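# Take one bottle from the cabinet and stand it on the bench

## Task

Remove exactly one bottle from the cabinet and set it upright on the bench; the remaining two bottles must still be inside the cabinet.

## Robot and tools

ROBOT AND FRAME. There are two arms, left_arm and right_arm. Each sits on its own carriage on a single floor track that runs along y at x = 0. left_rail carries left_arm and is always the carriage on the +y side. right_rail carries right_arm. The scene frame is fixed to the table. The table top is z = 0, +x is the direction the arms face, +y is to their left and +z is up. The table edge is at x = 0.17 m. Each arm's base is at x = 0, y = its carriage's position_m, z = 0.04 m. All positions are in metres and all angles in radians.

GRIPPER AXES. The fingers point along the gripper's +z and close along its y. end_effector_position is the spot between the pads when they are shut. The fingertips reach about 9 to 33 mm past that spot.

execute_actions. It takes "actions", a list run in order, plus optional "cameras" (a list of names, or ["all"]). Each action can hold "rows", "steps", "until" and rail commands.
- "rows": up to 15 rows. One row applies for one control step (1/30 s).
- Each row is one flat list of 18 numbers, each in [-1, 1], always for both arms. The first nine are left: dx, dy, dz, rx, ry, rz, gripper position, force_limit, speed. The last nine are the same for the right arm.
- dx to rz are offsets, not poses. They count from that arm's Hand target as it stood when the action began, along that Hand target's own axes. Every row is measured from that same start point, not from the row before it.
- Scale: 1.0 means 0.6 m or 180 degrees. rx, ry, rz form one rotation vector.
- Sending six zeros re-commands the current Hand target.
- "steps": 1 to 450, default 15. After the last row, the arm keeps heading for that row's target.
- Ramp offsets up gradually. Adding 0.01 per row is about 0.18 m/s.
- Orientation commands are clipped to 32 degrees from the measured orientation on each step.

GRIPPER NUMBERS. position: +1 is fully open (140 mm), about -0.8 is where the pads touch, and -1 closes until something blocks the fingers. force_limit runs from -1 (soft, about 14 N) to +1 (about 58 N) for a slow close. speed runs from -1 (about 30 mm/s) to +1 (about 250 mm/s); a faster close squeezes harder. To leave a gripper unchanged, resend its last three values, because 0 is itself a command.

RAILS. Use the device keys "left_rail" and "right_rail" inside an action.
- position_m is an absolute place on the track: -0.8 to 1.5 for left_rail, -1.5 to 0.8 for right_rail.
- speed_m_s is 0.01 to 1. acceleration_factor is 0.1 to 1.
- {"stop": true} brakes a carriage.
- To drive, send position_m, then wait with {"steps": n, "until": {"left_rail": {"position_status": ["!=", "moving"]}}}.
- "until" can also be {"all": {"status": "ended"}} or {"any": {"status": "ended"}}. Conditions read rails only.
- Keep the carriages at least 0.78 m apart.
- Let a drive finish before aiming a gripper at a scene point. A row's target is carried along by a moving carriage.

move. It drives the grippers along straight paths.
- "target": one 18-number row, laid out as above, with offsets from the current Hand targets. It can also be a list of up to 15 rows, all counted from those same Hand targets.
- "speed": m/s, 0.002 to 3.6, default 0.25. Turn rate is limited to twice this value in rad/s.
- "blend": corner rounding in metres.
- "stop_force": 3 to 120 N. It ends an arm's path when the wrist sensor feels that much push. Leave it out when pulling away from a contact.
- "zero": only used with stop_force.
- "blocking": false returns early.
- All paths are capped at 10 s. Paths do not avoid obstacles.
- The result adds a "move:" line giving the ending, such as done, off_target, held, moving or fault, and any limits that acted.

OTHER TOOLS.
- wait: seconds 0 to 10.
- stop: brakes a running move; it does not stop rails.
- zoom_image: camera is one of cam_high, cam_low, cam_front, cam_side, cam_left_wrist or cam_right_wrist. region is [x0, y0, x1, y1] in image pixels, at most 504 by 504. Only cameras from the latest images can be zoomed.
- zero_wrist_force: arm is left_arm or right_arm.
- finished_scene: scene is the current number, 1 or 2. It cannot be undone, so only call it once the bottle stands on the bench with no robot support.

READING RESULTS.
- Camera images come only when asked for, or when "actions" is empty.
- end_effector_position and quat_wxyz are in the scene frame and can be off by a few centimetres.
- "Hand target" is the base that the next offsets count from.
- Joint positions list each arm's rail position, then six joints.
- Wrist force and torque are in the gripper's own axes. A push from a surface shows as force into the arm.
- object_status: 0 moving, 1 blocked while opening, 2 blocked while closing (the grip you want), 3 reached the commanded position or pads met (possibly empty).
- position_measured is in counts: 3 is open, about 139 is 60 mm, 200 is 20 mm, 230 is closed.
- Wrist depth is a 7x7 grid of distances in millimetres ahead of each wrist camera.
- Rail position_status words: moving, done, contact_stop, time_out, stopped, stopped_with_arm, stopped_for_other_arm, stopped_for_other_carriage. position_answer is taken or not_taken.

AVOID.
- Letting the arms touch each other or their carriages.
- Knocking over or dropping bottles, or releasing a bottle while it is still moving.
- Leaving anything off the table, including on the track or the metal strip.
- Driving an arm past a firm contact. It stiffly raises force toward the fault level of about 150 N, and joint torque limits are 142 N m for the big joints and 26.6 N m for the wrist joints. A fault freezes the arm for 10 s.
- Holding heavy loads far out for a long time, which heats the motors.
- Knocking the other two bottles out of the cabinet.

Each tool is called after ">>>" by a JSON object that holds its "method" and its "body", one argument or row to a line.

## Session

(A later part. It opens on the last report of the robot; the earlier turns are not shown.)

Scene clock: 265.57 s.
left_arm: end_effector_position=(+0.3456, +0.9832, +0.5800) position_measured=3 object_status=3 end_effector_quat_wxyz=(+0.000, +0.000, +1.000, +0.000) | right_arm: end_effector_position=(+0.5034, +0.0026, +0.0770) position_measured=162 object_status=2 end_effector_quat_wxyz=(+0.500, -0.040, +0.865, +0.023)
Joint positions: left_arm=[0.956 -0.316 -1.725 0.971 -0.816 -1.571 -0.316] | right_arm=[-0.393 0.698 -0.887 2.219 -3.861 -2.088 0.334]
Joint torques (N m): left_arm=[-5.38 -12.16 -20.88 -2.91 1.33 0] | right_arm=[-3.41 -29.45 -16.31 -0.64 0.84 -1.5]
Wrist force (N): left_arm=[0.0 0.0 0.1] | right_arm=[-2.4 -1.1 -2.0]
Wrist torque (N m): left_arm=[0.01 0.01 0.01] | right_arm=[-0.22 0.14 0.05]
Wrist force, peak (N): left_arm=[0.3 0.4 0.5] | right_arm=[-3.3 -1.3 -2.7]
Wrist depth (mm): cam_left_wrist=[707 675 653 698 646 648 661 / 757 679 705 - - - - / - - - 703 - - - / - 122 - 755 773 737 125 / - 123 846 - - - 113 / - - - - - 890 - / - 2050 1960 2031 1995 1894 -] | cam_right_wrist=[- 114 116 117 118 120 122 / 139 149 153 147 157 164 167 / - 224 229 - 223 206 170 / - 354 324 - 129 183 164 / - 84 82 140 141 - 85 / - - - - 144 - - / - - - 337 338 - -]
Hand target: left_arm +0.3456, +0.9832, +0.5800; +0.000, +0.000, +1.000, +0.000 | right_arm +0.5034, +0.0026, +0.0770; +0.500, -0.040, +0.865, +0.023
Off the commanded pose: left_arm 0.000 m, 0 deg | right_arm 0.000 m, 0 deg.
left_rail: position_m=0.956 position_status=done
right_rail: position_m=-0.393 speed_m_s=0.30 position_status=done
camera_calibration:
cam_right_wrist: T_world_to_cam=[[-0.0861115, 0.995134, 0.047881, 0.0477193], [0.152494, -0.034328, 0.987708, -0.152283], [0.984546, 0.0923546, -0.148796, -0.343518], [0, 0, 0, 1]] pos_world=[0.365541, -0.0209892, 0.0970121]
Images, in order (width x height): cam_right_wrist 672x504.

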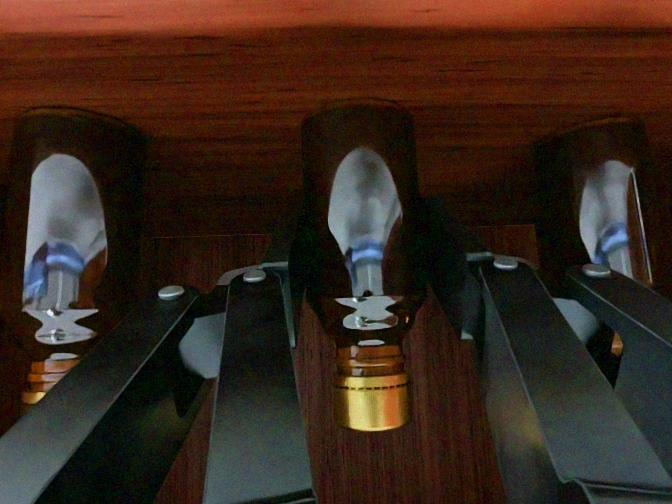

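>>> {"method": "move", "body": {
  "target": [0,0,0,0,0,0,1,1,1, -0.0433,0,-0.025,0,0,0,-1,-0.2,-1],
  "speed": 0.05,
  "cameras": ["cam_right_wrist"]
}}

Scene clock: 267.47 s.
left_arm: end_effector_position=(+0.3456, +0.9832, +0.5800) position_measured=3 object_status=3 end_effector_quat_wxyz=(+0.000, +0.000, +1.000, +0.000) | right_arm: end_effector_position=(+0.5034, +0.0026, +0.1069) position_measured=162 object_status=2 end_effector_quat_wxyz=(+0.500, -0.040, +0.865, +0.023)
Joint positions: left_arm=[0.956 -0.316 -1.725 0.971 -0.816 -1.571 -0.316] | right_arm=[-0.393 0.698 -0.972 2.227 -3.784 -2.088 0.334]
Joint torques (N m): left_arm=[-5.57 -12.09 -19.74 -2.87 1.5 -0.03] | right_arm=[7.34 -49.86 -3.32 -1.33 -0.95 2.04]
Wrist force (N): left_arm=[0.0 0.3 0.1] | right_arm=[1.9 -0.8 1.8]
Wrist torque (N m): left_arm=[0.05 0.01 0.00] | right_arm=[-0.26 0.07 -0.04]
Wrist force, peak (N): left_arm=[0.4 0.4 0.0] | right_arm=[-3.3 -1.3 -2.7]
Wrist depth (mm): cam_left_wrist=[- 677 650 655 621 - 690 / - 707 - - - - 747 / - - - - - - 642 / - 122 - - - 765 125 / - 123 873 816 - - 113 / - 894 890 856 - 853 883 / - 1847 2088 2108 1926 2088 -] | cam_right_wrist=[- 155 159 160 163 166 168 / - 195 210 201 219 196 176 / - 307 311 146 307 281 170 / - 357 361 142 130 185 172 / - 83 82 - 130 - 92 / - - - - 145 - - / - - - 338 339 - -]
Hand target: left_arm +0.3456, +0.9832, +0.5800; +0.000, +0.000, +1.000, +0.000 | right_arm +0.5034, +0.0027, +0.1070; +0.500, -0.040, +0.865, +0.023
Off the commanded pose: left_arm 0.000 m, 0 deg | right_arm 0.000 m, 0 deg.
left_rail: position_m=0.956 position_status=done
right_rail: position_m=-0.393 speed_m_s=0.30 position_status=done
move: done
camera_calibration:
cam_right_wrist: T_world_to_cam=[[-0.086128, 0.995138, 0.0477828, 0.0463062], [0.152486, -0.0342288, 0.987713, -0.181811], [0.984546, 0.092356, -0.148797, -0.339069], [0, 0, 0, 1]] pos_world=[0.365541, -0.0209892, 0.126912]
Images, in order (width x height): cam_right_wrist 672x504.

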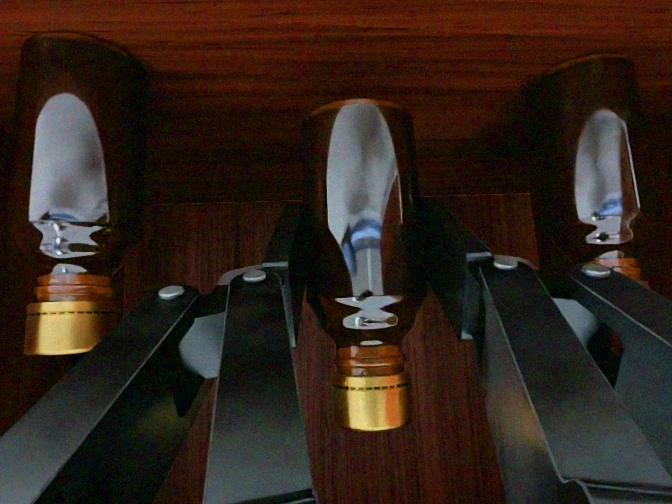

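>>> {"method": "move", "body": {
  "target": [0,0,0,0,0,0,1,1,1, 0.1282,0.0045,-0.222,0,0,0,-1,-0.2,-1],
  "speed": 0.1,
  "cameras": ["cam_right_wrist", "cam_front", "cam_side"]
}}

Scene clock: 271.77 s.
left_arm: end_effector_position=(+0.3456, +0.9832, +0.5800) position_measured=3 object_status=3 end_effector_quat_wxyz=(+0.000, +0.000, +1.000, +0.000) | right_arm: end_effector_position=(+0.3500, -0.0087, +0.1070) position_measured=162 object_status=2 end_effector_quat_wxyz=(+0.500, -0.040, +0.865, +0.023)
Joint positions: left_arm=[0.956 -0.316 -1.725 0.971 -0.816 -1.571 -0.316] | right_arm=[-0.393 0.978 -1.066 2.454 -3.789 -2.307 0.55]
Joint torques (N m): left_arm=[-5.47 -12.04 -21.18 -3.11 1.35 0] | right_arm=[11.72 -42.77 1.48 -0.98 -3.39 2.18]
Wrist force (N): left_arm=[0.2 0.1 0.2] | right_arm=[1.5 -0.5 2.4]
Wrist torque (N m): left_arm=[0.03 -0.04 0.01] | right_arm=[-0.20 0.15 -0.23]
Wrist force, peak (N): left_arm=[0.3 0.5 0.0] | right_arm=[1.7 -0.8 2.9]
Wrist depth (mm): cam_left_wrist=[685 714 642 671 661 651 640 / - - - 730 661 - - / - - - 742 - - - / - 131 807 763 - 752 140 / - 115 - - 822 810 113 / - - - - 825 863 866 / - 2128 1995 1978 1978 1926 1719] | cam_right_wrist=[189 - - - - - 186 / 248 253 - - - 265 265 / 258 303 289 144 277 325 252 / 270 330 293 - 128 336 242 / - 84 82 142 138 - 92 / - - - - - - - / - - - 439 432 - -]
Hand target: left_arm +0.3456, +0.9832, +0.5800; +0.000, +0.000, +1.000, +0.000 | right_arm +0.3499, -0.0087, +0.1070; +0.500, -0.040, +0.865, +0.023
Off the commanded pose: left_arm 0.000 m, 0 deg | right_arm 0.000 m, 0 deg.
left_rail: position_m=0.956 position_status=done
right_rail: position_m=-0.393 speed_m_s=0.30 position_status=done
move: done
camera_calibration:
cam_right_wrist: T_world_to_cam=[[-0.0861115, 0.995134, 0.047881, 0.0443317], [0.152494, -0.034328, 0.987708, -0.158826], [0.984546, 0.0923546, -0.148796, -0.187094], [0, 0, 0, 1]] pos_world=[0.212241, -0.0322892, 0.126912]
Images, in order (width x height): cam_front 672x504, cam_side 672x504, cam_right_wrist 672x504.

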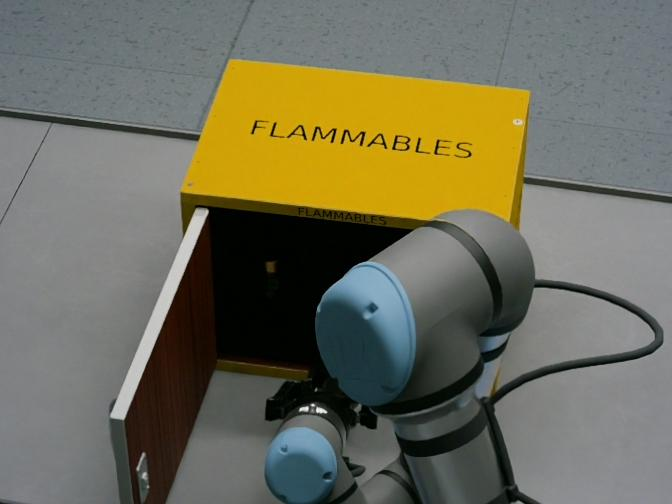

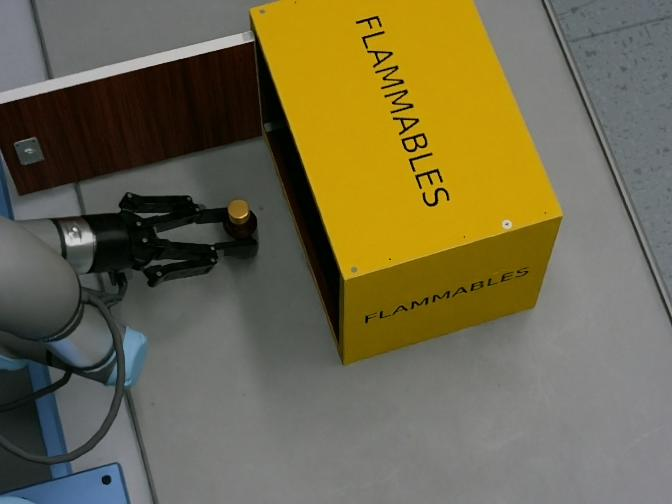

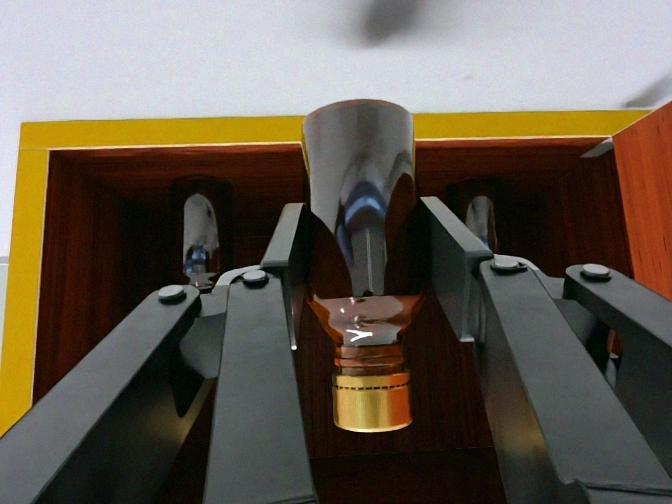

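>>> {"method": "execute_actions", "body": {
  "actions": [
    {"right_rail": {"position_m": -0.8, "speed_m_s": 0.3, "acceleration_factor": 0.3}},
    {"steps": 150, "until": {"right_rail": {"position_status": ["!=", "moving"]}}}
  ],
  "cameras": ["cam_right_wrist", "cam_high", "cam_side"]
}}

Scene clock: 277.43 s.
left_arm: end_effector_position=(+0.3456, +0.9832, +0.5800) position_measured=3 object_status=3 end_effector_quat_wxyz=(+0.000, +0.000, +1.000, +0.000) | right_arm: end_effector_position=(+0.3499, -0.4157, +0.1070) position_measured=162 object_status=2 end_effector_quat_wxyz=(+0.500, -0.040, +0.865, +0.023)
Joint positions: left_arm=[0.956 -0.316 -1.725 0.971 -0.816 -1.571 -0.316] | right_arm=[-0.8 0.978 -1.066 2.454 -3.788 -2.307 0.55]
Joint torques (N m): left_arm=[-7.81 -12.87 -19.34 -2.82 1.54 -0.03] | right_arm=[8.21 -38.05 -4.3 -2.15 -1.98 2.17]
Wrist force (N): left_arm=[0.0 0.1 0.2] | right_arm=[1.9 -0.2 2.4]
Wrist torque (N m): left_arm=[0.03 0.00 0.00] | right_arm=[-0.11 0.07 -0.22]
Wrist force, peak (N): left_arm=[0.2 0.6 0.2] | right_arm=[2.2 -0.5 2.6]
Wrist depth (mm): cam_left_wrist=[694 - 673 - 673 663 657 / - - - - 694 - 694 / - - 735 703 - - - / 763 131 771 779 784 771 125 / - 115 856 813 787 - 113 / - - 850 825 - - - / - 2031 2031 - 1832 1894 2031] | cam_right_wrist=[- - - 179 - 194 - / - - - - - - 286 / 381 - - 145 - - 312 / 554 - - 140 141 375 272 / - 83 82 139 116 - 92 / - - - - - - - / - - - - - - -]
Hand target: left_arm +0.3456, +0.9832, +0.5800; +0.000, +0.000, +1.000, +0.000 | right_arm +0.3499, -0.4156, +0.1070; +0.500, -0.040, +0.865, +0.023
Tool commands: left_gripper/position=+1.0 left_gripper/force_limit=+1.0 left_gripper/speed=+1.0 right_gripper/position=-1.0 right_gripper/force_limit=-0.2 right_gripper/speed=-1.0
Off the commanded pose: left_arm 0.000 m, 0 deg | right_arm 0.000 m, 0 deg.
left_rail: position_m=0.956 position_status=done
right_rail: position_m=-0.800 speed_m_s=0.30 position_status=done
camera_calibration:
cam_right_wrist: T_world_to_cam=[[-0.0861115, 0.995134, 0.047881, 0.449338], [0.152494, -0.034328, 0.987708, -0.172881], [0.984546, 0.0923546, -0.148796, -0.149393], [0, 0, 0, 1]] pos_world=[0.212141, -0.439289, 0.127012]
Images, in order (width x height): cam_high 672x504, cam_side 672x504, cam_right_wrist 672x504.

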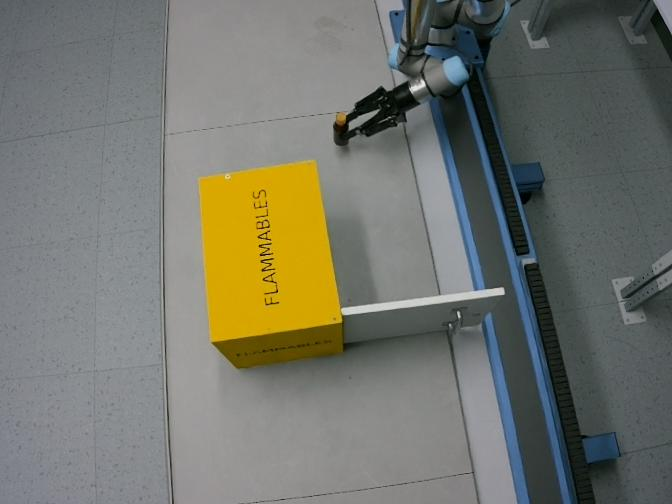

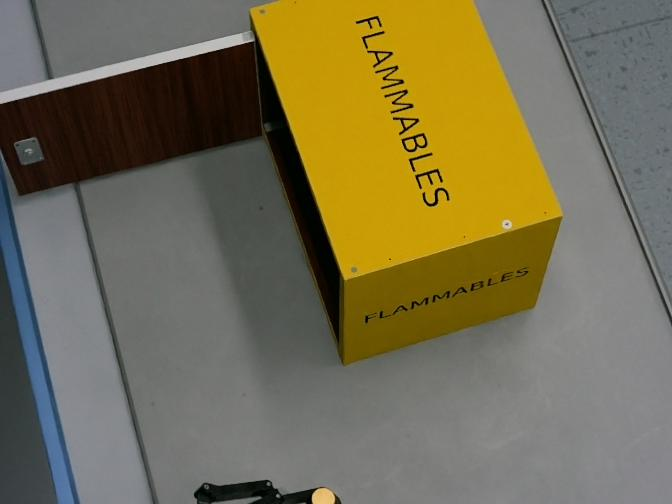

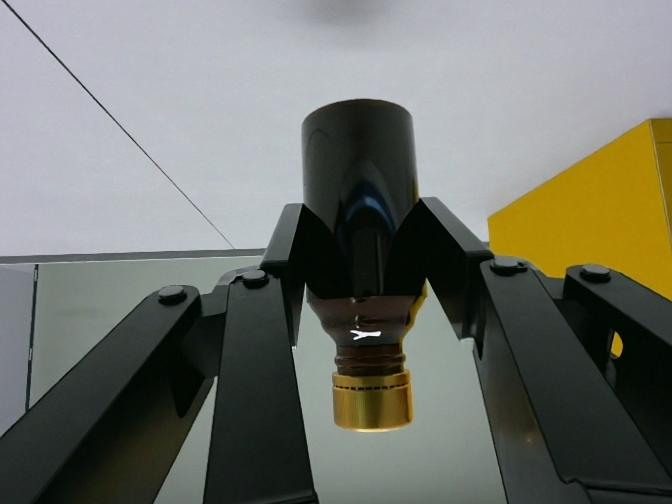

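>>> {"method": "move", "body": {
  "target": [0,0,0,0,0,0,1,1,1, 0.0938,0,0.0542,0,0,0,-1,-0.2,-1],
  "speed": 0.02,
  "stop_force": 4,
  "cameras": ["cam_right_wrist", "cam_high"]
}}

Scene clock: 282.17 s.
left_arm: end_effector_position=(+0.3456, +0.9832, +0.5800) position_measured=3 object_status=3 end_effector_quat_wxyz=(+0.000, +0.000, +1.000, +0.000) | right_arm: end_effector_position=(+0.3499, -0.4157, +0.0589) position_measured=162 object_status=2 end_effector_quat_wxyz=(+0.499, -0.040, +0.865, +0.023)
Joint positions: left_arm=[0.956 -0.316 -1.725 0.971 -0.816 -1.571 -0.316] | right_arm=[-0.8 0.978 -0.891 2.437 -3.947 -2.307 0.55]
Joint torques (N m): left_arm=[-6.96 -11.66 -20.85 -3.08 1.38 0.08] | right_arm=[-7.43 -44.86 7.07 -0.7 -1.03 -0.71]
Wrist force (N): left_arm=[0.1 0.1 0.1] | right_arm=[-0.1 -0.8 1.7]
Wrist torque (N m): left_arm=[0.03 -0.03 0.01] | right_arm=[-0.25 0.05 -0.15]
Wrist force, peak (N): left_arm=[0.6 0.2 0.0] | right_arm=[-21.7 -1.6 -9.7]
Wrist depth (mm): cam_left_wrist=[657 646 657 688 661 665 653 / - - 696 692 - - - / - - - - - - - / - 131 - 726 776 763 126 / - 123 - - 795 816 113 / - 890 - 866 - 816 - / - 2088 1894 2050 1943 1643 -] | cam_right_wrist=[- - 121 123 - - 131 / - 152 144 147 - - 167 / 235 - - - - - - / 497 414 - 140 141 97 296 / - 83 82 145 131 - 92 / - - - - - - - / - - - 3775 - - -]
Hand target: left_arm +0.3456, +0.9832, +0.5800; +0.000, +0.000, +1.000, +0.000 | right_arm +0.3499, -0.4157, +0.0589; +0.499, -0.040, +0.865, +0.023 (not the last commanded pose)
Off the commanded pose: left_arm 0.000 m, 0 deg | right_arm 0.017 m, 0 deg.
left_rail: position_m=0.956 position_status=done
right_rail: position_m=-0.800 speed_m_s=0.30 position_status=done
move: contact (right_arm)
camera_calibration:
cam_right_wrist: T_world_to_cam=[[-0.0860249, 0.995146, 0.047788, 0.451636], [0.152695, -0.0342298, 0.98768, -0.125369], [0.984522, 0.0922621, -0.149009, -0.156568], [0, 0, 0, 1]] pos_world=[0.21214, -0.439289, 0.0789117]
Images, in order (width x height): cam_high 672x504, cam_right_wrist 672x504.

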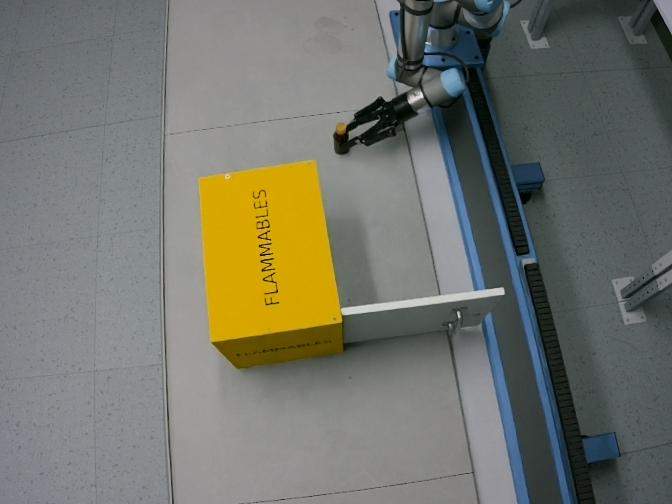

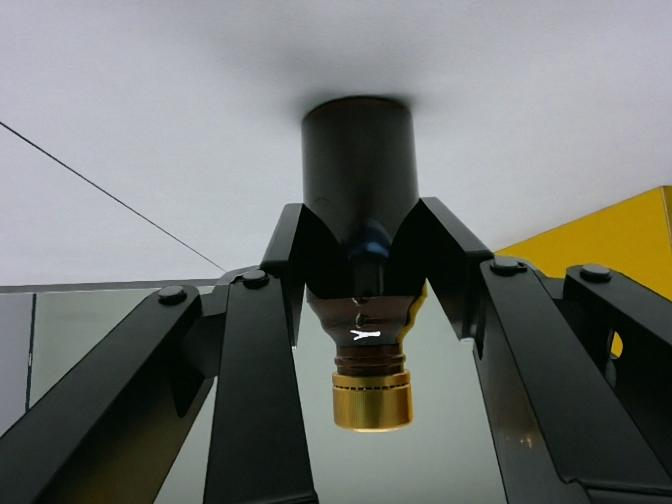

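>>> {"method": "zoom_image", "body": {
  "camera": "cam_right_wrist",
  "region": [270, 60, 450, 200]
}}

>>> {"method": "zoom_image", "body": {
  "camera": "cam_high",
  "region": [300, 90, 440, 190]
}}

Scaled by 2.800 from the camera's 672x504 image, which has a finer 960x720 frame.

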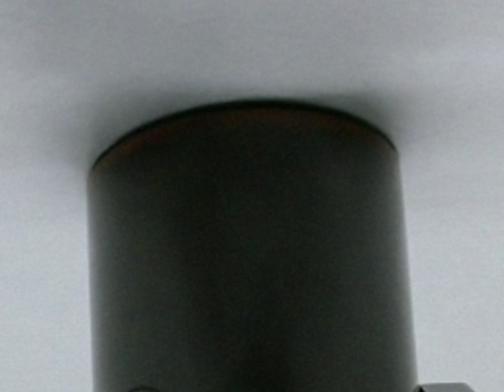

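Scaled by 3.600 from the camera's 672x504 image, which has a finer 960x720 frame.

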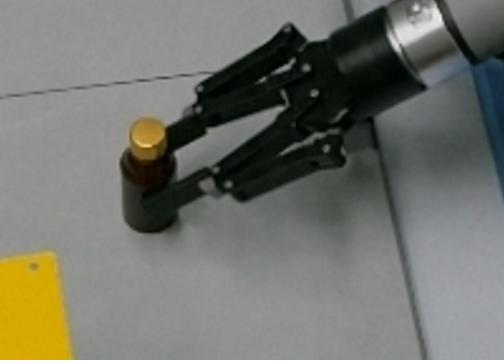

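>>> {"method": "move", "body": {
  "target": [0,0,0,0,0,0,1,1,1, 0.0029,0,0.0017,0,0,0,-1,-0.2,-1],
  "speed": 0.004,
  "stop_force": 3
}}

Scene clock: 286.13 s.
left_arm: end_effector_position=(+0.3456, +0.9832, +0.5800) position_measured=3 object_status=3 end_effector_quat_wxyz=(+0.000, +0.000, +1.000, +0.000) | right_arm: end_effector_position=(+0.3499, -0.4157, +0.0588) position_measured=162 object_status=2 end_effector_quat_wxyz=(+0.499, -0.040, +0.865, +0.022)
Joint positions: left_arm=[0.956 -0.316 -1.725 0.971 -0.816 -1.571 -0.316] | right_arm=[-0.8 0.978 -0.891 2.437 -3.947 -2.307 0.55]
Joint torques (N m): left_arm=[-8.58 -11.79 -19.08 -2.96 1.6 0.2] | right_arm=[-2.03 -43.9 -9.31 0.26 -1.81 1.58]
Wrist force (N): left_arm=[0.0 0.3 -0.1] | right_arm=[-3.2 -0.3 -0.1]
Wrist torque (N m): left_arm=[0.06 0.00 0.00] | right_arm=[-0.31 0.16 -0.09]
Wrist force, peak (N): left_arm=[0.3 0.4 0.1] | right_arm=[-4.4 -1.2 -1.6]
Wrist depth (mm): cam_left_wrist=[709 673 665 692 690 673 - / - - 679 - - - - / 705 733 - - - - 669 / - 122 - 760 - - 126 / - 123 822 - - - 113 / - - - - - 887 - / - 2031 2050 2031 1943 1910 1910] | cam_right_wrist=[- - 121 - 126 115 122 / 148 142 153 145 - 153 - / - - - 146 148 - - / - - 321 140 131 382 272 / - 83 82 145 - - 92 / - - - - - - - / - - - 3903 - - -]
Hand target: left_arm +0.3456, +0.9832, +0.5800; +0.000, +0.000, +1.000, +0.000 | right_arm +0.3499, -0.4157, +0.0589; +0.499, -0.040, +0.865, +0.023 (not the last commanded pose)
Off the commanded pose: left_arm 0.000 m, 0 deg | right_arm 0.002 m, 0 deg.
left_rail: position_m=0.956 position_status=done
right_rail: position_m=-0.800 speed_m_s=0.30 position_status=done
move: contact (right_arm)

>>> {"method": "execute_actions", "body": {
  "actions": [
    {"rows": [[0,0,0,0,0,0,1,1,1, 0,0,0,0,0,0,0.2,-0.2,-1]], "steps": 75}
  ],
  "cameras": ["cam_right_wrist"]
}}

Scene clock: 289.57 s.
left_arm: end_effector_position=(+0.3456, +0.9832, +0.5800) position_measured=3 object_status=3 end_effector_quat_wxyz=(+0.000, +0.000, +1.000, +0.000) | right_arm: end_effector_position=(+0.3499, -0.4157, +0.0589) position_measured=104 object_status=3 end_effector_quat_wxyz=(+0.499, -0.040, +0.865, +0.023)
Joint positions: left_arm=[0.956 -0.316 -1.725 0.971 -0.816 -1.571 -0.316] | right_arm=[-0.8 0.978 -0.891 2.437 -3.947 -2.307 0.55]
Joint torques (N m): left_arm=[-7.05 -12.31 -20.81 -3.07 1.54 -0.11] | right_arm=[-2.6 -44.79 -9.21 -2.45 0.37 1.05]
Wrist force (N): left_arm=[0.1 0.1 0.2] | right_arm=[-1.1 -0.8 0.9]
Wrist torque (N m): left_arm=[0.01 -0.02 0.00] | right_arm=[-0.20 0.14 -0.20]
Wrist force, peak (N): left_arm=[0.4 0.0 0.3] | right_arm=[-3.4 -0.4 -0.5]
Wrist depth (mm): cam_left_wrist=[671 679 701 677 653 692 714 / 671 696 698 690 - 659 - / 750 - - 719 - - - / - 130 - 801 776 742 139 / - 115 - 825 - - 113 / - - 916 - 890 - - / - 1995 2069 1894 1894 1910 -] | cam_right_wrist=[- 114 - 111 125 - - / - - 147 - - - 154 / 219 220 - - - - - / - - 132 - 146 130 297 / - 88 113 - - 114 80 / - - - - - - - / - - 3970 - - - -]
Hand target: left_arm +0.3456, +0.9832, +0.5800; +0.000, +0.000, +1.000, +0.000 | right_arm +0.3499, -0.4157, +0.0589; +0.499, -0.040, +0.865, +0.023
Off the commanded pose: left_arm 0.000 m, 0 deg | right_arm 0.000 m, 0 deg.
left_rail: position_m=0.956 position_status=done
right_rail: position_m=-0.800 speed_m_s=0.30 position_status=done
camera_calibration:
cam_right_wrist: T_world_to_cam=[[-0.086001, 0.995144, 0.0478848, 0.451627], [0.152686, -0.0343303, 0.987678, -0.125312], [0.984526, 0.0922527, -0.148992, -0.15659], [0, 0, 0, 1]] pos_world=[0.21214, -0.439289, 0.0788116]
Images, in order (width x height): cam_right_wrist 672x504.

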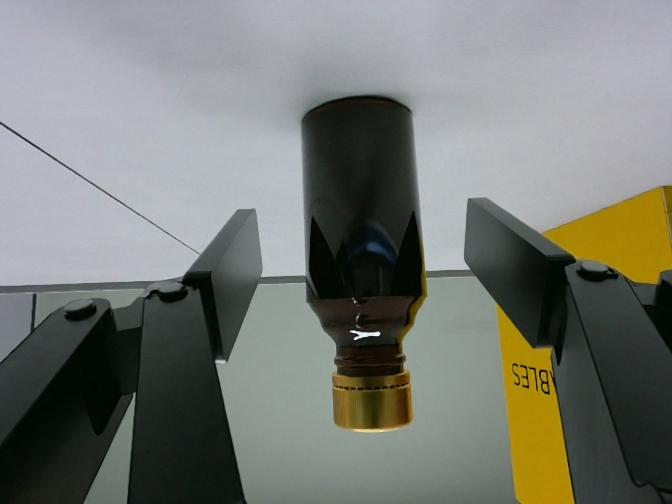

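>>> {"method": "move", "body": {
  "target": [
    [0,0,0,0,0,0,1,1,1, 0,0,-0.0833,0,0,0,0.2,-0.2,-1],
    [0,0,0,0,0,0,1,1,1, -0.2598,0,-0.2333,0,0,0,0.2,-0.2,-1]
  ],
  "speed": 0.15,
  "blend": [0.02,0],
  "cameras": ["cam_right_wrist", "cam_high"]
}}

>>> {"method": "execute_actions", "body": {
  "actions": [
    {"left_rail": {"position_m": 0.5, "speed_m_s": 0.5, "acceleration_factor": 0.5}},
    {"steps": 150, "until": {"left_rail": {"position_status": ["!=", "moving"]}}}
  ]
}}

Scene clock: 304.53 s.
left_arm: end_effector_position=(+0.3456, +0.9832, +0.5800) position_measured=3 object_status=3 end_effector_quat_wxyz=(+0.000, +0.000, +1.000, +0.000) | right_arm: end_effector_position=(+0.3068, -0.4195, +0.2638) position_measured=104 object_status=3 end_effector_quat_wxyz=(+0.499, -0.040, +0.865, +0.023)
Joint positions: left_arm=[0.956 -0.316 -1.725 0.971 -0.816 -1.571 -0.316] | right_arm=[-0.8 1.082 -1.614 2.396 -3.112 -2.381 0.651]
Joint torques (N m): left_arm=[-7.56 -12.83 -19.5 -2.9 1.45 -0.03] | right_arm=[3.01 -28.39 -32.75 -0.37 0.45 2.25]
Wrist force (N): left_arm=[0.1 0.1 0.1] | right_arm=[-1.0 -1.3 0.6]
Wrist torque (N m): left_arm=[0.01 -0.01 0.01] | right_arm=[-0.33 0.09 -0.22]
Wrist force, peak (N): left_arm=[0.4 0.4 0.0] | right_arm=[-1.2 -0.8 2.1]
Wrist depth (mm): cam_left_wrist=[726 681 - - 661 650 - / - 685 - - 683 - 714 / - - - - - - 733 / - 122 735 - - 737 126 / - 115 - - 810 - 113 / - - - - 887 - 883 / - 2031 2013 2149 1910 2108 1995] | cam_right_wrist=[- 419 410 416 - - 385 / - - 542 - - 442 508 / 3243 2559 2709 2647 3154 453 629 / 3112 - 142 3838 - 131 328 / - 88 112 3775 - 114 80 / - - - 4264 - - - / - - - - 5117 - -]
Hand target: left_arm +0.3456, +0.9832, +0.5800; +0.000, +0.000, +1.000, +0.000 | right_arm +0.3068, -0.4195, +0.2638; +0.499, -0.040, +0.865, +0.023
Off the commanded pose: left_arm 0.000 m, 0 deg | right_arm 0.000 m, 0 deg.
left_rail: position_m=0.956 position_status=done
right_rail: position_m=-0.800 speed_m_s=0.30 position_status=done
move: done
camera_calibration:
cam_right_wrist: T_world_to_cam=[[-0.0861056, 0.995134, 0.0478888, 0.441997], [0.152592, -0.0343274, 0.987693, -0.321327], [0.984531, 0.0923533, -0.148893, -0.0832379], [0, 0, 0, 1]] pos_world=[0.16904, -0.443189, 0.283812]
Images, in order (width x height): cam_high 672x504, cam_right_wrist 672x504.

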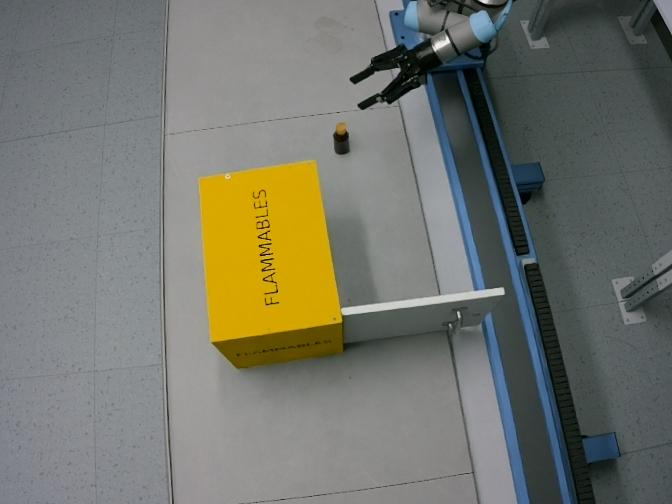

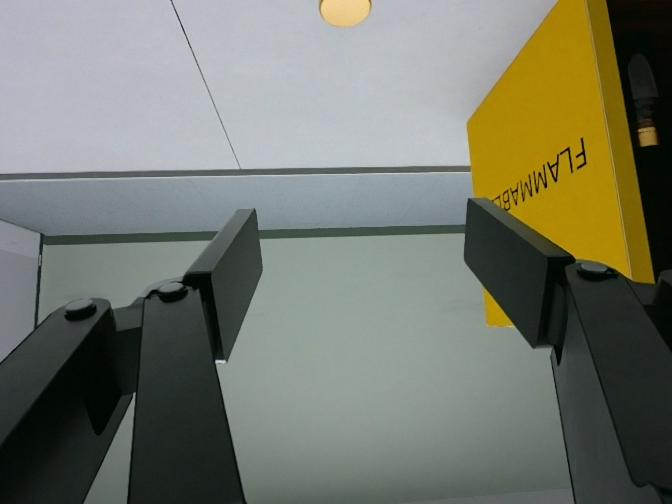

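Scene clock: 306.57 s.
left_arm: end_effector_position=(+0.3456, +0.5273, +0.5800) position_measured=3 object_status=3 end_effector_quat_wxyz=(+0.000, +0.000, +1.000, +0.000) | right_arm: end_effector_position=(+0.3068, -0.4195, +0.2638) position_measured=104 object_status=3 end_effector_quat_wxyz=(+0.499, -0.040, +0.865, +0.023)
Joint positions: left_arm=[0.5 -0.316 -1.725 0.971 -0.816 -1.571 -0.316] | right_arm=[-0.8 1.082 -1.614 2.395 -3.112 -2.381 0.652]
Joint torques (N m): left_arm=[-6.93 -12.19 -21.34 -3.12 1.4 0] | right_arm=[-8.74 -28.47 -30.98 -0.42 0.49 2.16]
Wrist force (N): left_arm=[0.1 -0.1 0.3] | right_arm=[-0.8 -1.0 0.4]
Wrist torque (N m): left_arm=[-0.02 -0.02 0.00] | right_arm=[-0.26 0.07 -0.22]
Wrist force, peak (N): left_arm=[0.1 1.2 0.2] | right_arm=[-1.2 -1.2 0.9]
Wrist depth (mm): cam_left_wrist=[- 637 667 - - 648 - / - - - - - - - / - 779 - - - - 721 / 792 122 - - - - 125 / - 115 819 - - 810 113 / - - - - - - - / - 2013 1995 1960 1926 1926 1978] | cam_right_wrist=[- - - 237 - - 364 / 552 - 586 - - - 381 / - 3543 2741 3112 2915 422 355 / 3970 3112 134 - 3903 131 315 / - 88 113 - 4606 114 80 / - - - - - - - / - - - - 3437 - -]
Hand target: left_arm +0.3456, +0.5273, +0.5800; +0.000, +0.000, +1.000, +0.000 | right_arm +0.3068, -0.4195, +0.2638; +0.499, -0.040, +0.865, +0.023
Tool commands: left_gripper/position=+1.0 left_gripper/force_limit=+1.0 left_gripper/speed=+1.0 right_gripper/position=+0.2 right_gripper/force_limit=-0.2 right_gripper/speed=-1.0
Off the commanded pose: left_arm 0.000 m, 0 deg | right_arm 0.000 m, 0 deg.
left_rail: position_m=0.500 speed_m_s=0.50 position_status=done
right_rail: position_m=-0.800 speed_m_s=0.30 position_status=done

>>> {"method": "move", "body": {
  "target": [
    [0.1,-0.333,0,0,0,0.25,-0.8,-0.5,0, 0,0,0,0,0,0,0.2,-0.2,-1],
    [0.3477,-0.4288,0.2167,0,0,0.5,-0.8,-0.5,0, 0,0,0,0,0,0,0.2,-0.2,-1]
  ],
  "speed": 0.3,
  "blend": [0.05,0],
  "cameras": ["cam_left_wrist", "cam_high"]
}}

Scene clock: 312.37 s.
left_arm: end_effector_position=(+0.1370, +0.2700, +0.4500) position_measured=229 object_status=3 end_effector_quat_wxyz=(+0.000, +0.707, +0.707, +0.000) | right_arm: end_effector_position=(+0.3068, -0.4195, +0.2638) position_measured=104 object_status=3 end_effector_quat_wxyz=(+0.499, -0.040, +0.865, +0.023)
Joint positions: left_arm=[0.5 -1.555 -2.09 1.585 -1.066 -1.571 0.016] | right_arm=[-0.8 1.082 -1.614 2.395 -3.112 -2.381 0.652]
Joint torques (N m): left_arm=[-15.02 -6.94 -13.79 -4.15 2.19 -2.53] | right_arm=[-10.22 -28.21 -31.11 -0.56 0.29 2.04]
Wrist force (N): left_arm=[-0.1 0.0 0.2] | right_arm=[-0.8 -0.9 0.6]
Wrist torque (N m): left_arm=[0.02 0.04 0.05] | right_arm=[-0.26 0.06 -0.21]
Wrist force, peak (N): left_arm=[-0.1 1.2 0.2] | right_arm=[-1.2 -1.2 0.8]
Wrist depth (mm): cam_left_wrist=[1299 499 499 502 - - - / 1354 1388 513 582 - - - / 1299 - - 622 - 573 570 / 1510 1470 - 135 - - - / 1608 1596 - 88 - 91 640 / - - - - - - - / - - - - - - -] | cam_right_wrist=[399 404 - 389 409 - 366 / 521 536 - - - - 352 / 2808 2587 3386 2878 2878 390 402 / 3198 3775 132 4040 - 128 328 / - 88 113 3598 2843 114 80 / - - - 3598 2991 - - / - - - 3489 - - -]
Hand target: left_arm +0.1370, +0.2699, +0.4500; +0.000, +0.707, +0.707, +0.000 | right_arm +0.3068, -0.4195, +0.2638; +0.499, -0.040, +0.865, +0.023
Off the commanded pose: left_arm 0.000 m, 0 deg | right_arm 0.000 m, 0 deg.
left_rail: position_m=0.500 speed_m_s=0.50 position_status=done
right_rail: position_m=-0.800 speed_m_s=0.30 position_status=done
move: done
camera_calibration:
cam_left_wrist: T_world_to_cam=[[0.999458, 0.0264431, -0.0196285, -0.124445], [0.03123, -0.950184, 0.310121, 0.119953], [-0.0104501, -0.310566, -0.950494, 0.657935], [0, 0, 0, 1]] pos_world=[0.127507, 0.3216, 0.585721]
Images, in order (width x height): cam_high 672x504, cam_left_wrist 672x504.

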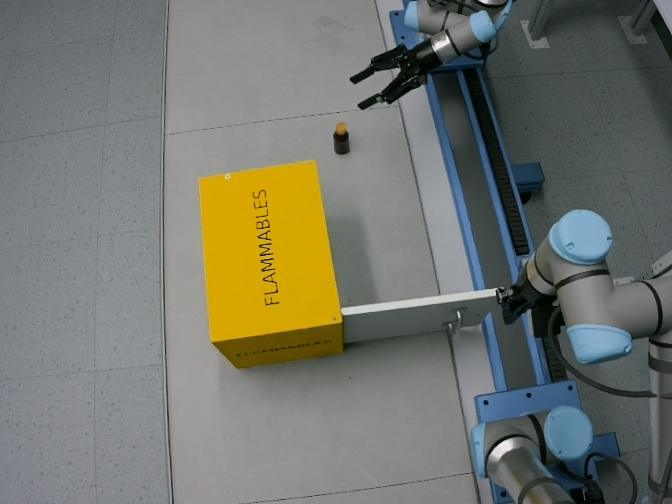

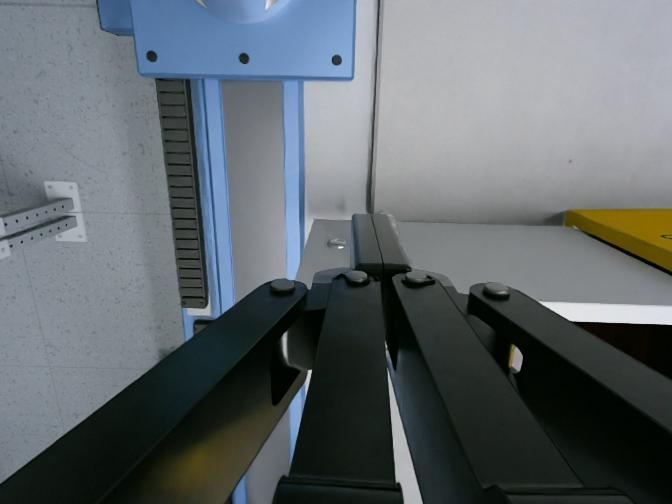

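>>> {"method": "move", "body": {
  "target": [0,0,0.375,0,-0.0833,0,-0.8,-0.5,0, 0,0,0,0,0,0,0.2,-0.2,-1],
  "speed": 0.15,
  "stop_force": 15,
  "cameras": ["cam_left_wrist", "cam_high"]
}}

Scene clock: 327.97 s.
left_arm: end_effector_position=(+0.1370, +0.2700, +0.2250) position_measured=229 object_status=3 end_effector_quat_wxyz=(+0.092, +0.701, +0.701, -0.092) | right_arm: end_effector_position=(+0.3068, -0.4195, +0.2638) position_measured=104 object_status=3 end_effector_quat_wxyz=(+0.499, -0.040, +0.865, +0.023)
Joint positions: left_arm=[0.5 -1.546 -2.475 2.387 -1.744 -1.577 0.024] | right_arm=[-0.8 1.082 -1.614 2.395 -3.112 -2.381 0.652]
Joint torques (N m): left_arm=[15.21 3.42 -15.66 -4.88 -2.21 2.04] | right_arm=[-9.54 -28.92 -30.66 -0.45 0.46 1.85]
Wrist force (N): left_arm=[-0.1 0.3 0.1] | right_arm=[-1.3 -0.9 0.4]
Wrist torque (N m): left_arm=[0.06 -0.03 0.09] | right_arm=[-0.25 0.18 -0.22]
Wrist force, peak (N): left_arm=[-0.2 0.5 -1.3] | right_arm=[-1.3 -1.2 0.5]
Wrist depth (mm): cam_left_wrist=[326 - 317 322 - - 292 / 1164 - 344 352 - - - / 1255 400 364 389 - - 372 / 1423 - - - - - - / - - - 88 - 91 - / - - - - - - - / - - - - - - -] | cam_right_wrist=[- - - - - - 367 / - 522 - - - - 384 / - 3154 2647 3337 2878 419 359 / - - 133 - - 131 342 / - 88 113 - 3838 114 80 / - - - 3598 2647 - - / - - - - - - -]
Hand target: left_arm +0.1370, +0.2700, +0.2250; +0.092, +0.701, +0.701, -0.092 | right_arm +0.3068, -0.4195, +0.2638; +0.499, -0.040, +0.865, +0.023
Off the commanded pose: left_arm 0.000 m, 0 deg | right_arm 0.000 m, 0 deg.
left_rail: position_m=0.500 speed_m_s=0.50 position_status=done
right_rail: position_m=-0.800 speed_m_s=0.30 position_status=done
move: done
camera_calibration:
cam_left_wrist: T_world_to_cam=[[0.999464, 0.0202988, -0.0256894, -0.125737], [0.0310293, -0.837639, 0.545342, 0.106388], [-0.0104487, -0.545847, -0.83782, 0.48222], [0, 0, 0, 1]] pos_world=[0.127407, 0.354885, 0.342766]
Images, in order (width x height): cam_high 672x504, cam_left_wrist 672x504.

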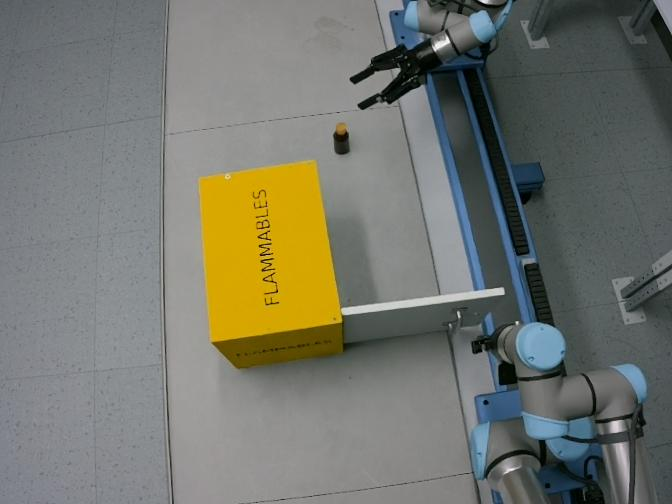

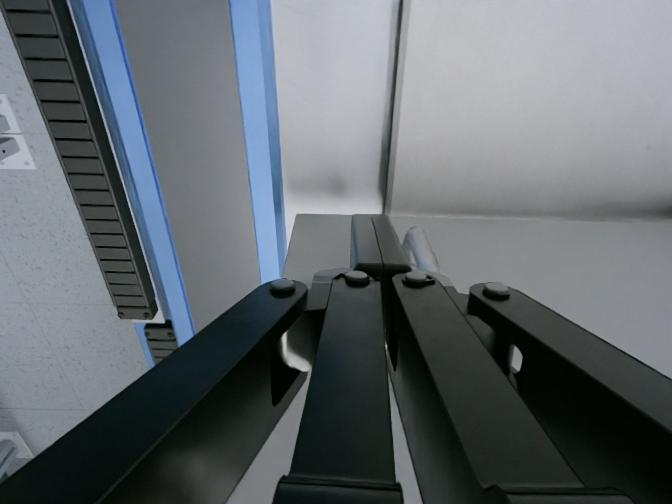

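>>> {"method": "move", "body": {
  "target": [
    [-0.1149,-0.0005,0.0308,0,0,0,-0.8,-0.5,0, 0,0,0,0,0,0,0.2,-0.2,-1],
    [-0.2447,0.0077,0.0656,-0.0216,0,-0.0805,-0.8,-0.5,0, 0,0,0,0,0,0,0.2,-0.2,-1],
    [-0.3678,0.0503,0.0986,-0.0431,0,-0.161,-0.8,-0.5,0, 0,0,0,0,0,0,0.2,-0.2,-1],
    [-0.476,0.1247,0.1275,-0.0647,0,-0.2415,-0.8,-0.5,0, 0,0,0,0,0,0,0.2,-0.2,-1],
    [-0.5622,0.2253,0.1506,-0.0863,0,-0.322,-0.8,-0.5,0, 0,0,0,0,0,0,0.2,-0.2,-1],
    [-0.6201,0.3457,0.1661,-0.1078,0,-0.4025,-0.8,-0.5,0, 0,0,0,0,0,0,0.2,-0.2,-1]
  ],
  "speed": [0.06,0.12,0.12,0.12,0.12,0.1],
  "blend": [0.02,0.02,0.02,0.02,0.02,0],
  "stop_force": 15,
  "cameras": ["cam_left_wrist", "cam_high", "cam_side", "cam_front"]
}}

Scene clock: 340.77 s.
left_arm: end_effector_position=(+0.3444, -0.1152, +0.2250) position_measured=229 object_status=3 end_effector_quat_wxyz=(+0.129, +0.129, +0.983, -0.017) | right_arm: end_effector_position=(+0.3068, -0.4195, +0.2638) position_measured=104 object_status=3 end_effector_quat_wxyz=(+0.499, -0.040, +0.865, +0.023)
Joint positions: left_arm=[0.5 -1.355 -1.196 1.413 -1.911 -1.339 -1.079] | right_arm=[-0.8 1.082 -1.614 2.395 -3.112 -2.381 0.652]
Joint torques (N m): left_arm=[17.23 -34 -34.96 -2.26 2.99 -2.28] | right_arm=[-8.73 -29.12 -30.34 -0.55 0.39 1.72]
Wrist force (N): left_arm=[1.9 0.6 0.1] | right_arm=[-0.9 -0.9 0.4]
Wrist torque (N m): left_arm=[-0.02 -0.02 0.15] | right_arm=[-0.25 0.09 -0.21]
Wrist force, peak (N): left_arm=[3.1 0.0 -0.5] | right_arm=[-1.2 -1.2 0.6]
Wrist depth (mm): cam_left_wrist=[310 - - - 305 315 - / 346 - - - - - 335 / - - - - 197 271 - / 356 423 - - 177 158 211 / - - - 88 - 92 - / - - - - - - - / - - - - - - -] | cam_right_wrist=[379 396 - - - 437 398 / - - - - 614 396 355 / 3489 2878 2587 3070 2991 376 360 / - - 133 4345 3775 131 344 / - 88 112 3970 3290 114 80 / - - - - - - - / - - - - - - -]
Hand target: left_arm +0.3444, -0.1152, +0.2250; +0.129, +0.129, +0.983, -0.017 | right_arm +0.3068, -0.4195, +0.2638; +0.499, -0.040, +0.865, +0.023
Off the commanded pose: left_arm 0.000 m, 0 deg | right_arm 0.000 m, 0 deg.
left_rail: position_m=0.500 speed_m_s=0.50 position_status=done
right_rail: position_m=-0.800 speed_m_s=0.30 position_status=done
move: done
camera_calibration:
cam_left_wrist: T_world_to_cam=[[0.238985, 0.970683, -0.0257075, 0.0461061], [0.817156, -0.186744, 0.545328, -0.41838], [0.52454, -0.151332, -0.837829, 0.135381], [0, 0, 0, 1]] pos_world=[0.259851, -0.102397, 0.342765]
Images, in order (width x height): cam_high 672x504, cam_front 672x504, cam_side 672x504, cam_left_wrist 672x504.

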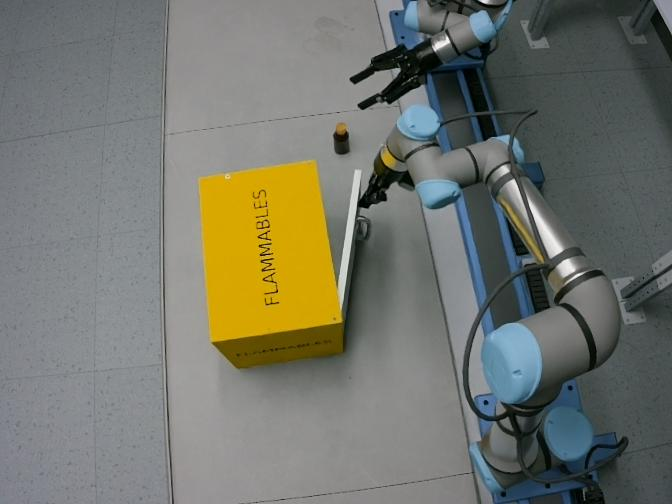

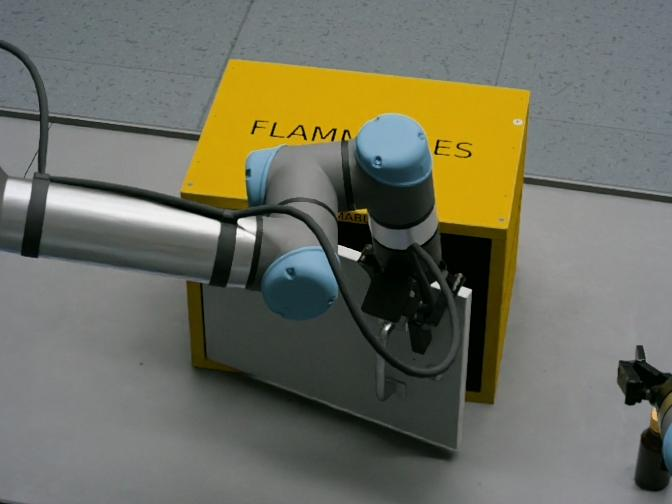

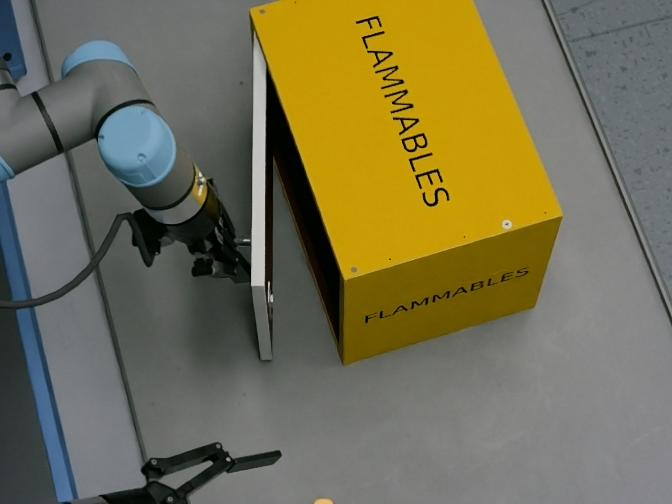

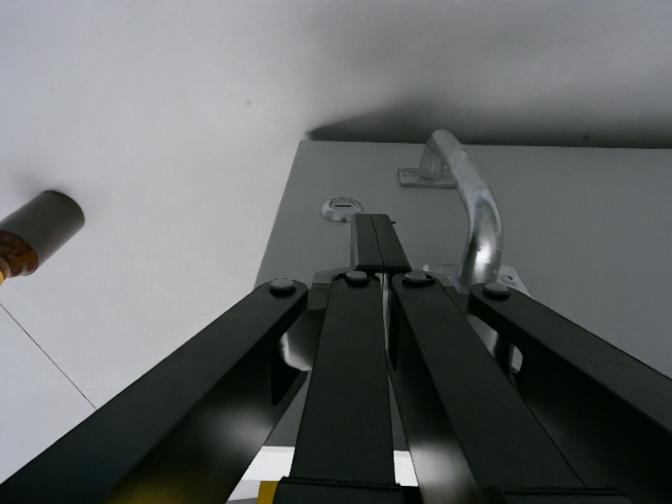

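>>> {"method": "move", "body": {
  "target": [
    [-0.0868,0.0014,0.0233,-0.0144,0,-0.0537,-0.8,-0.5,0, 0,0,0,0,0,0,0.2,-0.2,-1],
    [-0.1295,0.0081,0.0348,-0.0216,0,-0.0805,-0.8,-0.5,0, 0,0,0,0,0,0,0.2,-0.2,-1]
  ],
  "speed": [0.06,0.04],
  "blend": [0.01,0],
  "stop_force": 10,
  "cameras": ["cam_left_wrist", "cam_high", "cam_side"]
}}

Scene clock: 348.80 s.
left_arm: end_effector_position=(+0.4234, -0.1313, +0.2249) position_measured=229 object_status=3 end_effector_quat_wxyz=(+0.130, +0.000, +0.991, +0.000) | right_arm: end_effector_position=(+0.3068, -0.4195, +0.2638) position_measured=104 object_status=3 end_effector_quat_wxyz=(+0.499, -0.040, +0.865, +0.023)
Joint positions: left_arm=[0.5 -1.26 -1.033 1.162 -1.781 -1.322 -1.25] | right_arm=[-0.8 1.082 -1.614 2.395 -3.112 -2.381 0.652]
Joint torques (N m): left_arm=[15.39 -40.58 -35.23 -2.14 3.05 -2.34] | right_arm=[-10.42 -27.97 -29.6 -1 0.43 1.39]
Wrist force (N): left_arm=[2.1 0.5 -0.3] | right_arm=[-0.6 -0.8 0.5]
Wrist torque (N m): left_arm=[0.00 -0.05 0.16] | right_arm=[-0.24 0.02 -0.22]
Wrist force, peak (N): left_arm=[2.6 0.6 -1.1] | right_arm=[-1.0 -1.4 0.7]
Wrist depth (mm): cam_left_wrist=[312 - - - - - - / - 338 - - - - 326 / 374 381 - 244 233 - 251 / - - - 137 162 157 - / - - - 88 - 92 - / - - - - - - - / - - - - - - -] | cam_right_wrist=[394 - 427 - - - 326 / - - 515 - - 413 311 / - 4606 2709 - 2915 - 316 / 3775 - 134 4797 - 130 310 / - 88 112 - - 114 80 / - - - - - - - / - - - - - - -]
Hand target: left_arm +0.4234, -0.1313, +0.2249; +0.130, +0.000, +0.991, +0.000 | right_arm +0.3068, -0.4195, +0.2638; +0.499, -0.040, +0.865, +0.023
Off the commanded pose: left_arm 0.000 m, 0 deg | right_arm 0.000 m, 0 deg.
left_rail: position_m=0.500 speed_m_s=0.50 position_status=done
right_rail: position_m=-0.800 speed_m_s=0.30 position_status=done
move: done
camera_calibration:
cam_left_wrist: T_world_to_cam=[[-0.0203536, 0.999465, -0.0256058, 0.15648], [0.837637, 0.0310295, 0.545345, -0.465968], [0.545847, -0.0103487, -0.837821, 0.100911], [0, 0, 0, 1]] pos_world=[0.338415, -0.140893, 0.342666]
Images, in order (width x height): cam_high 672x504, cam_side 672x504, cam_left_wrist 672x504.

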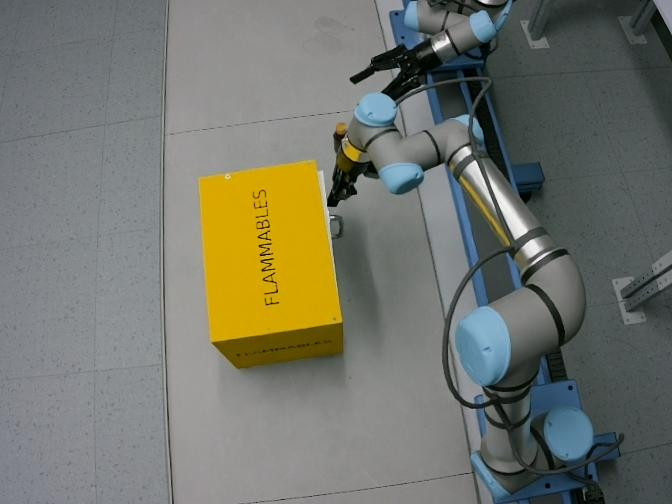

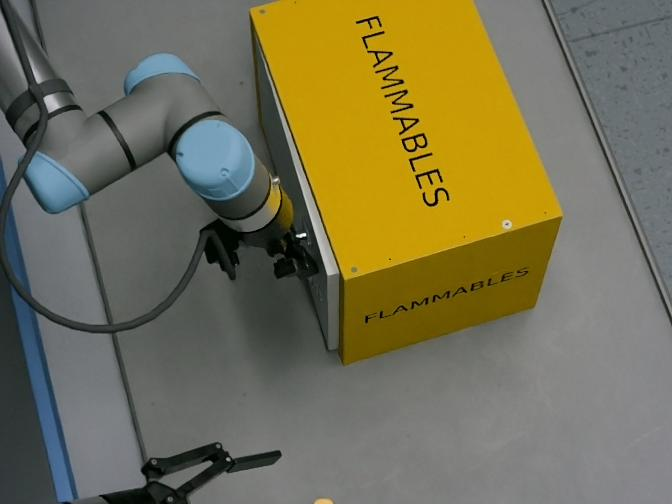

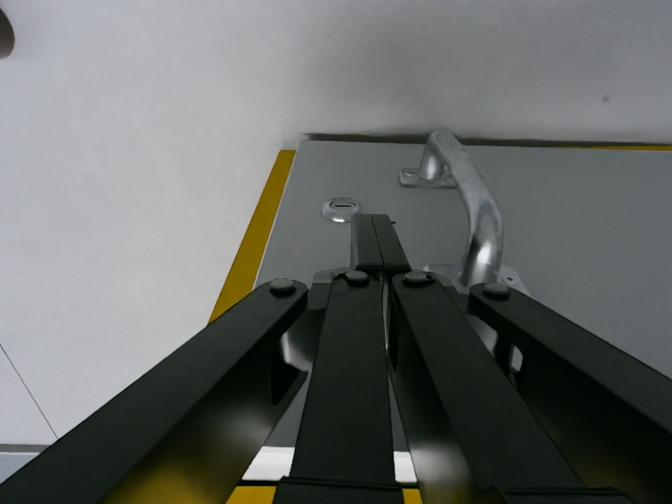

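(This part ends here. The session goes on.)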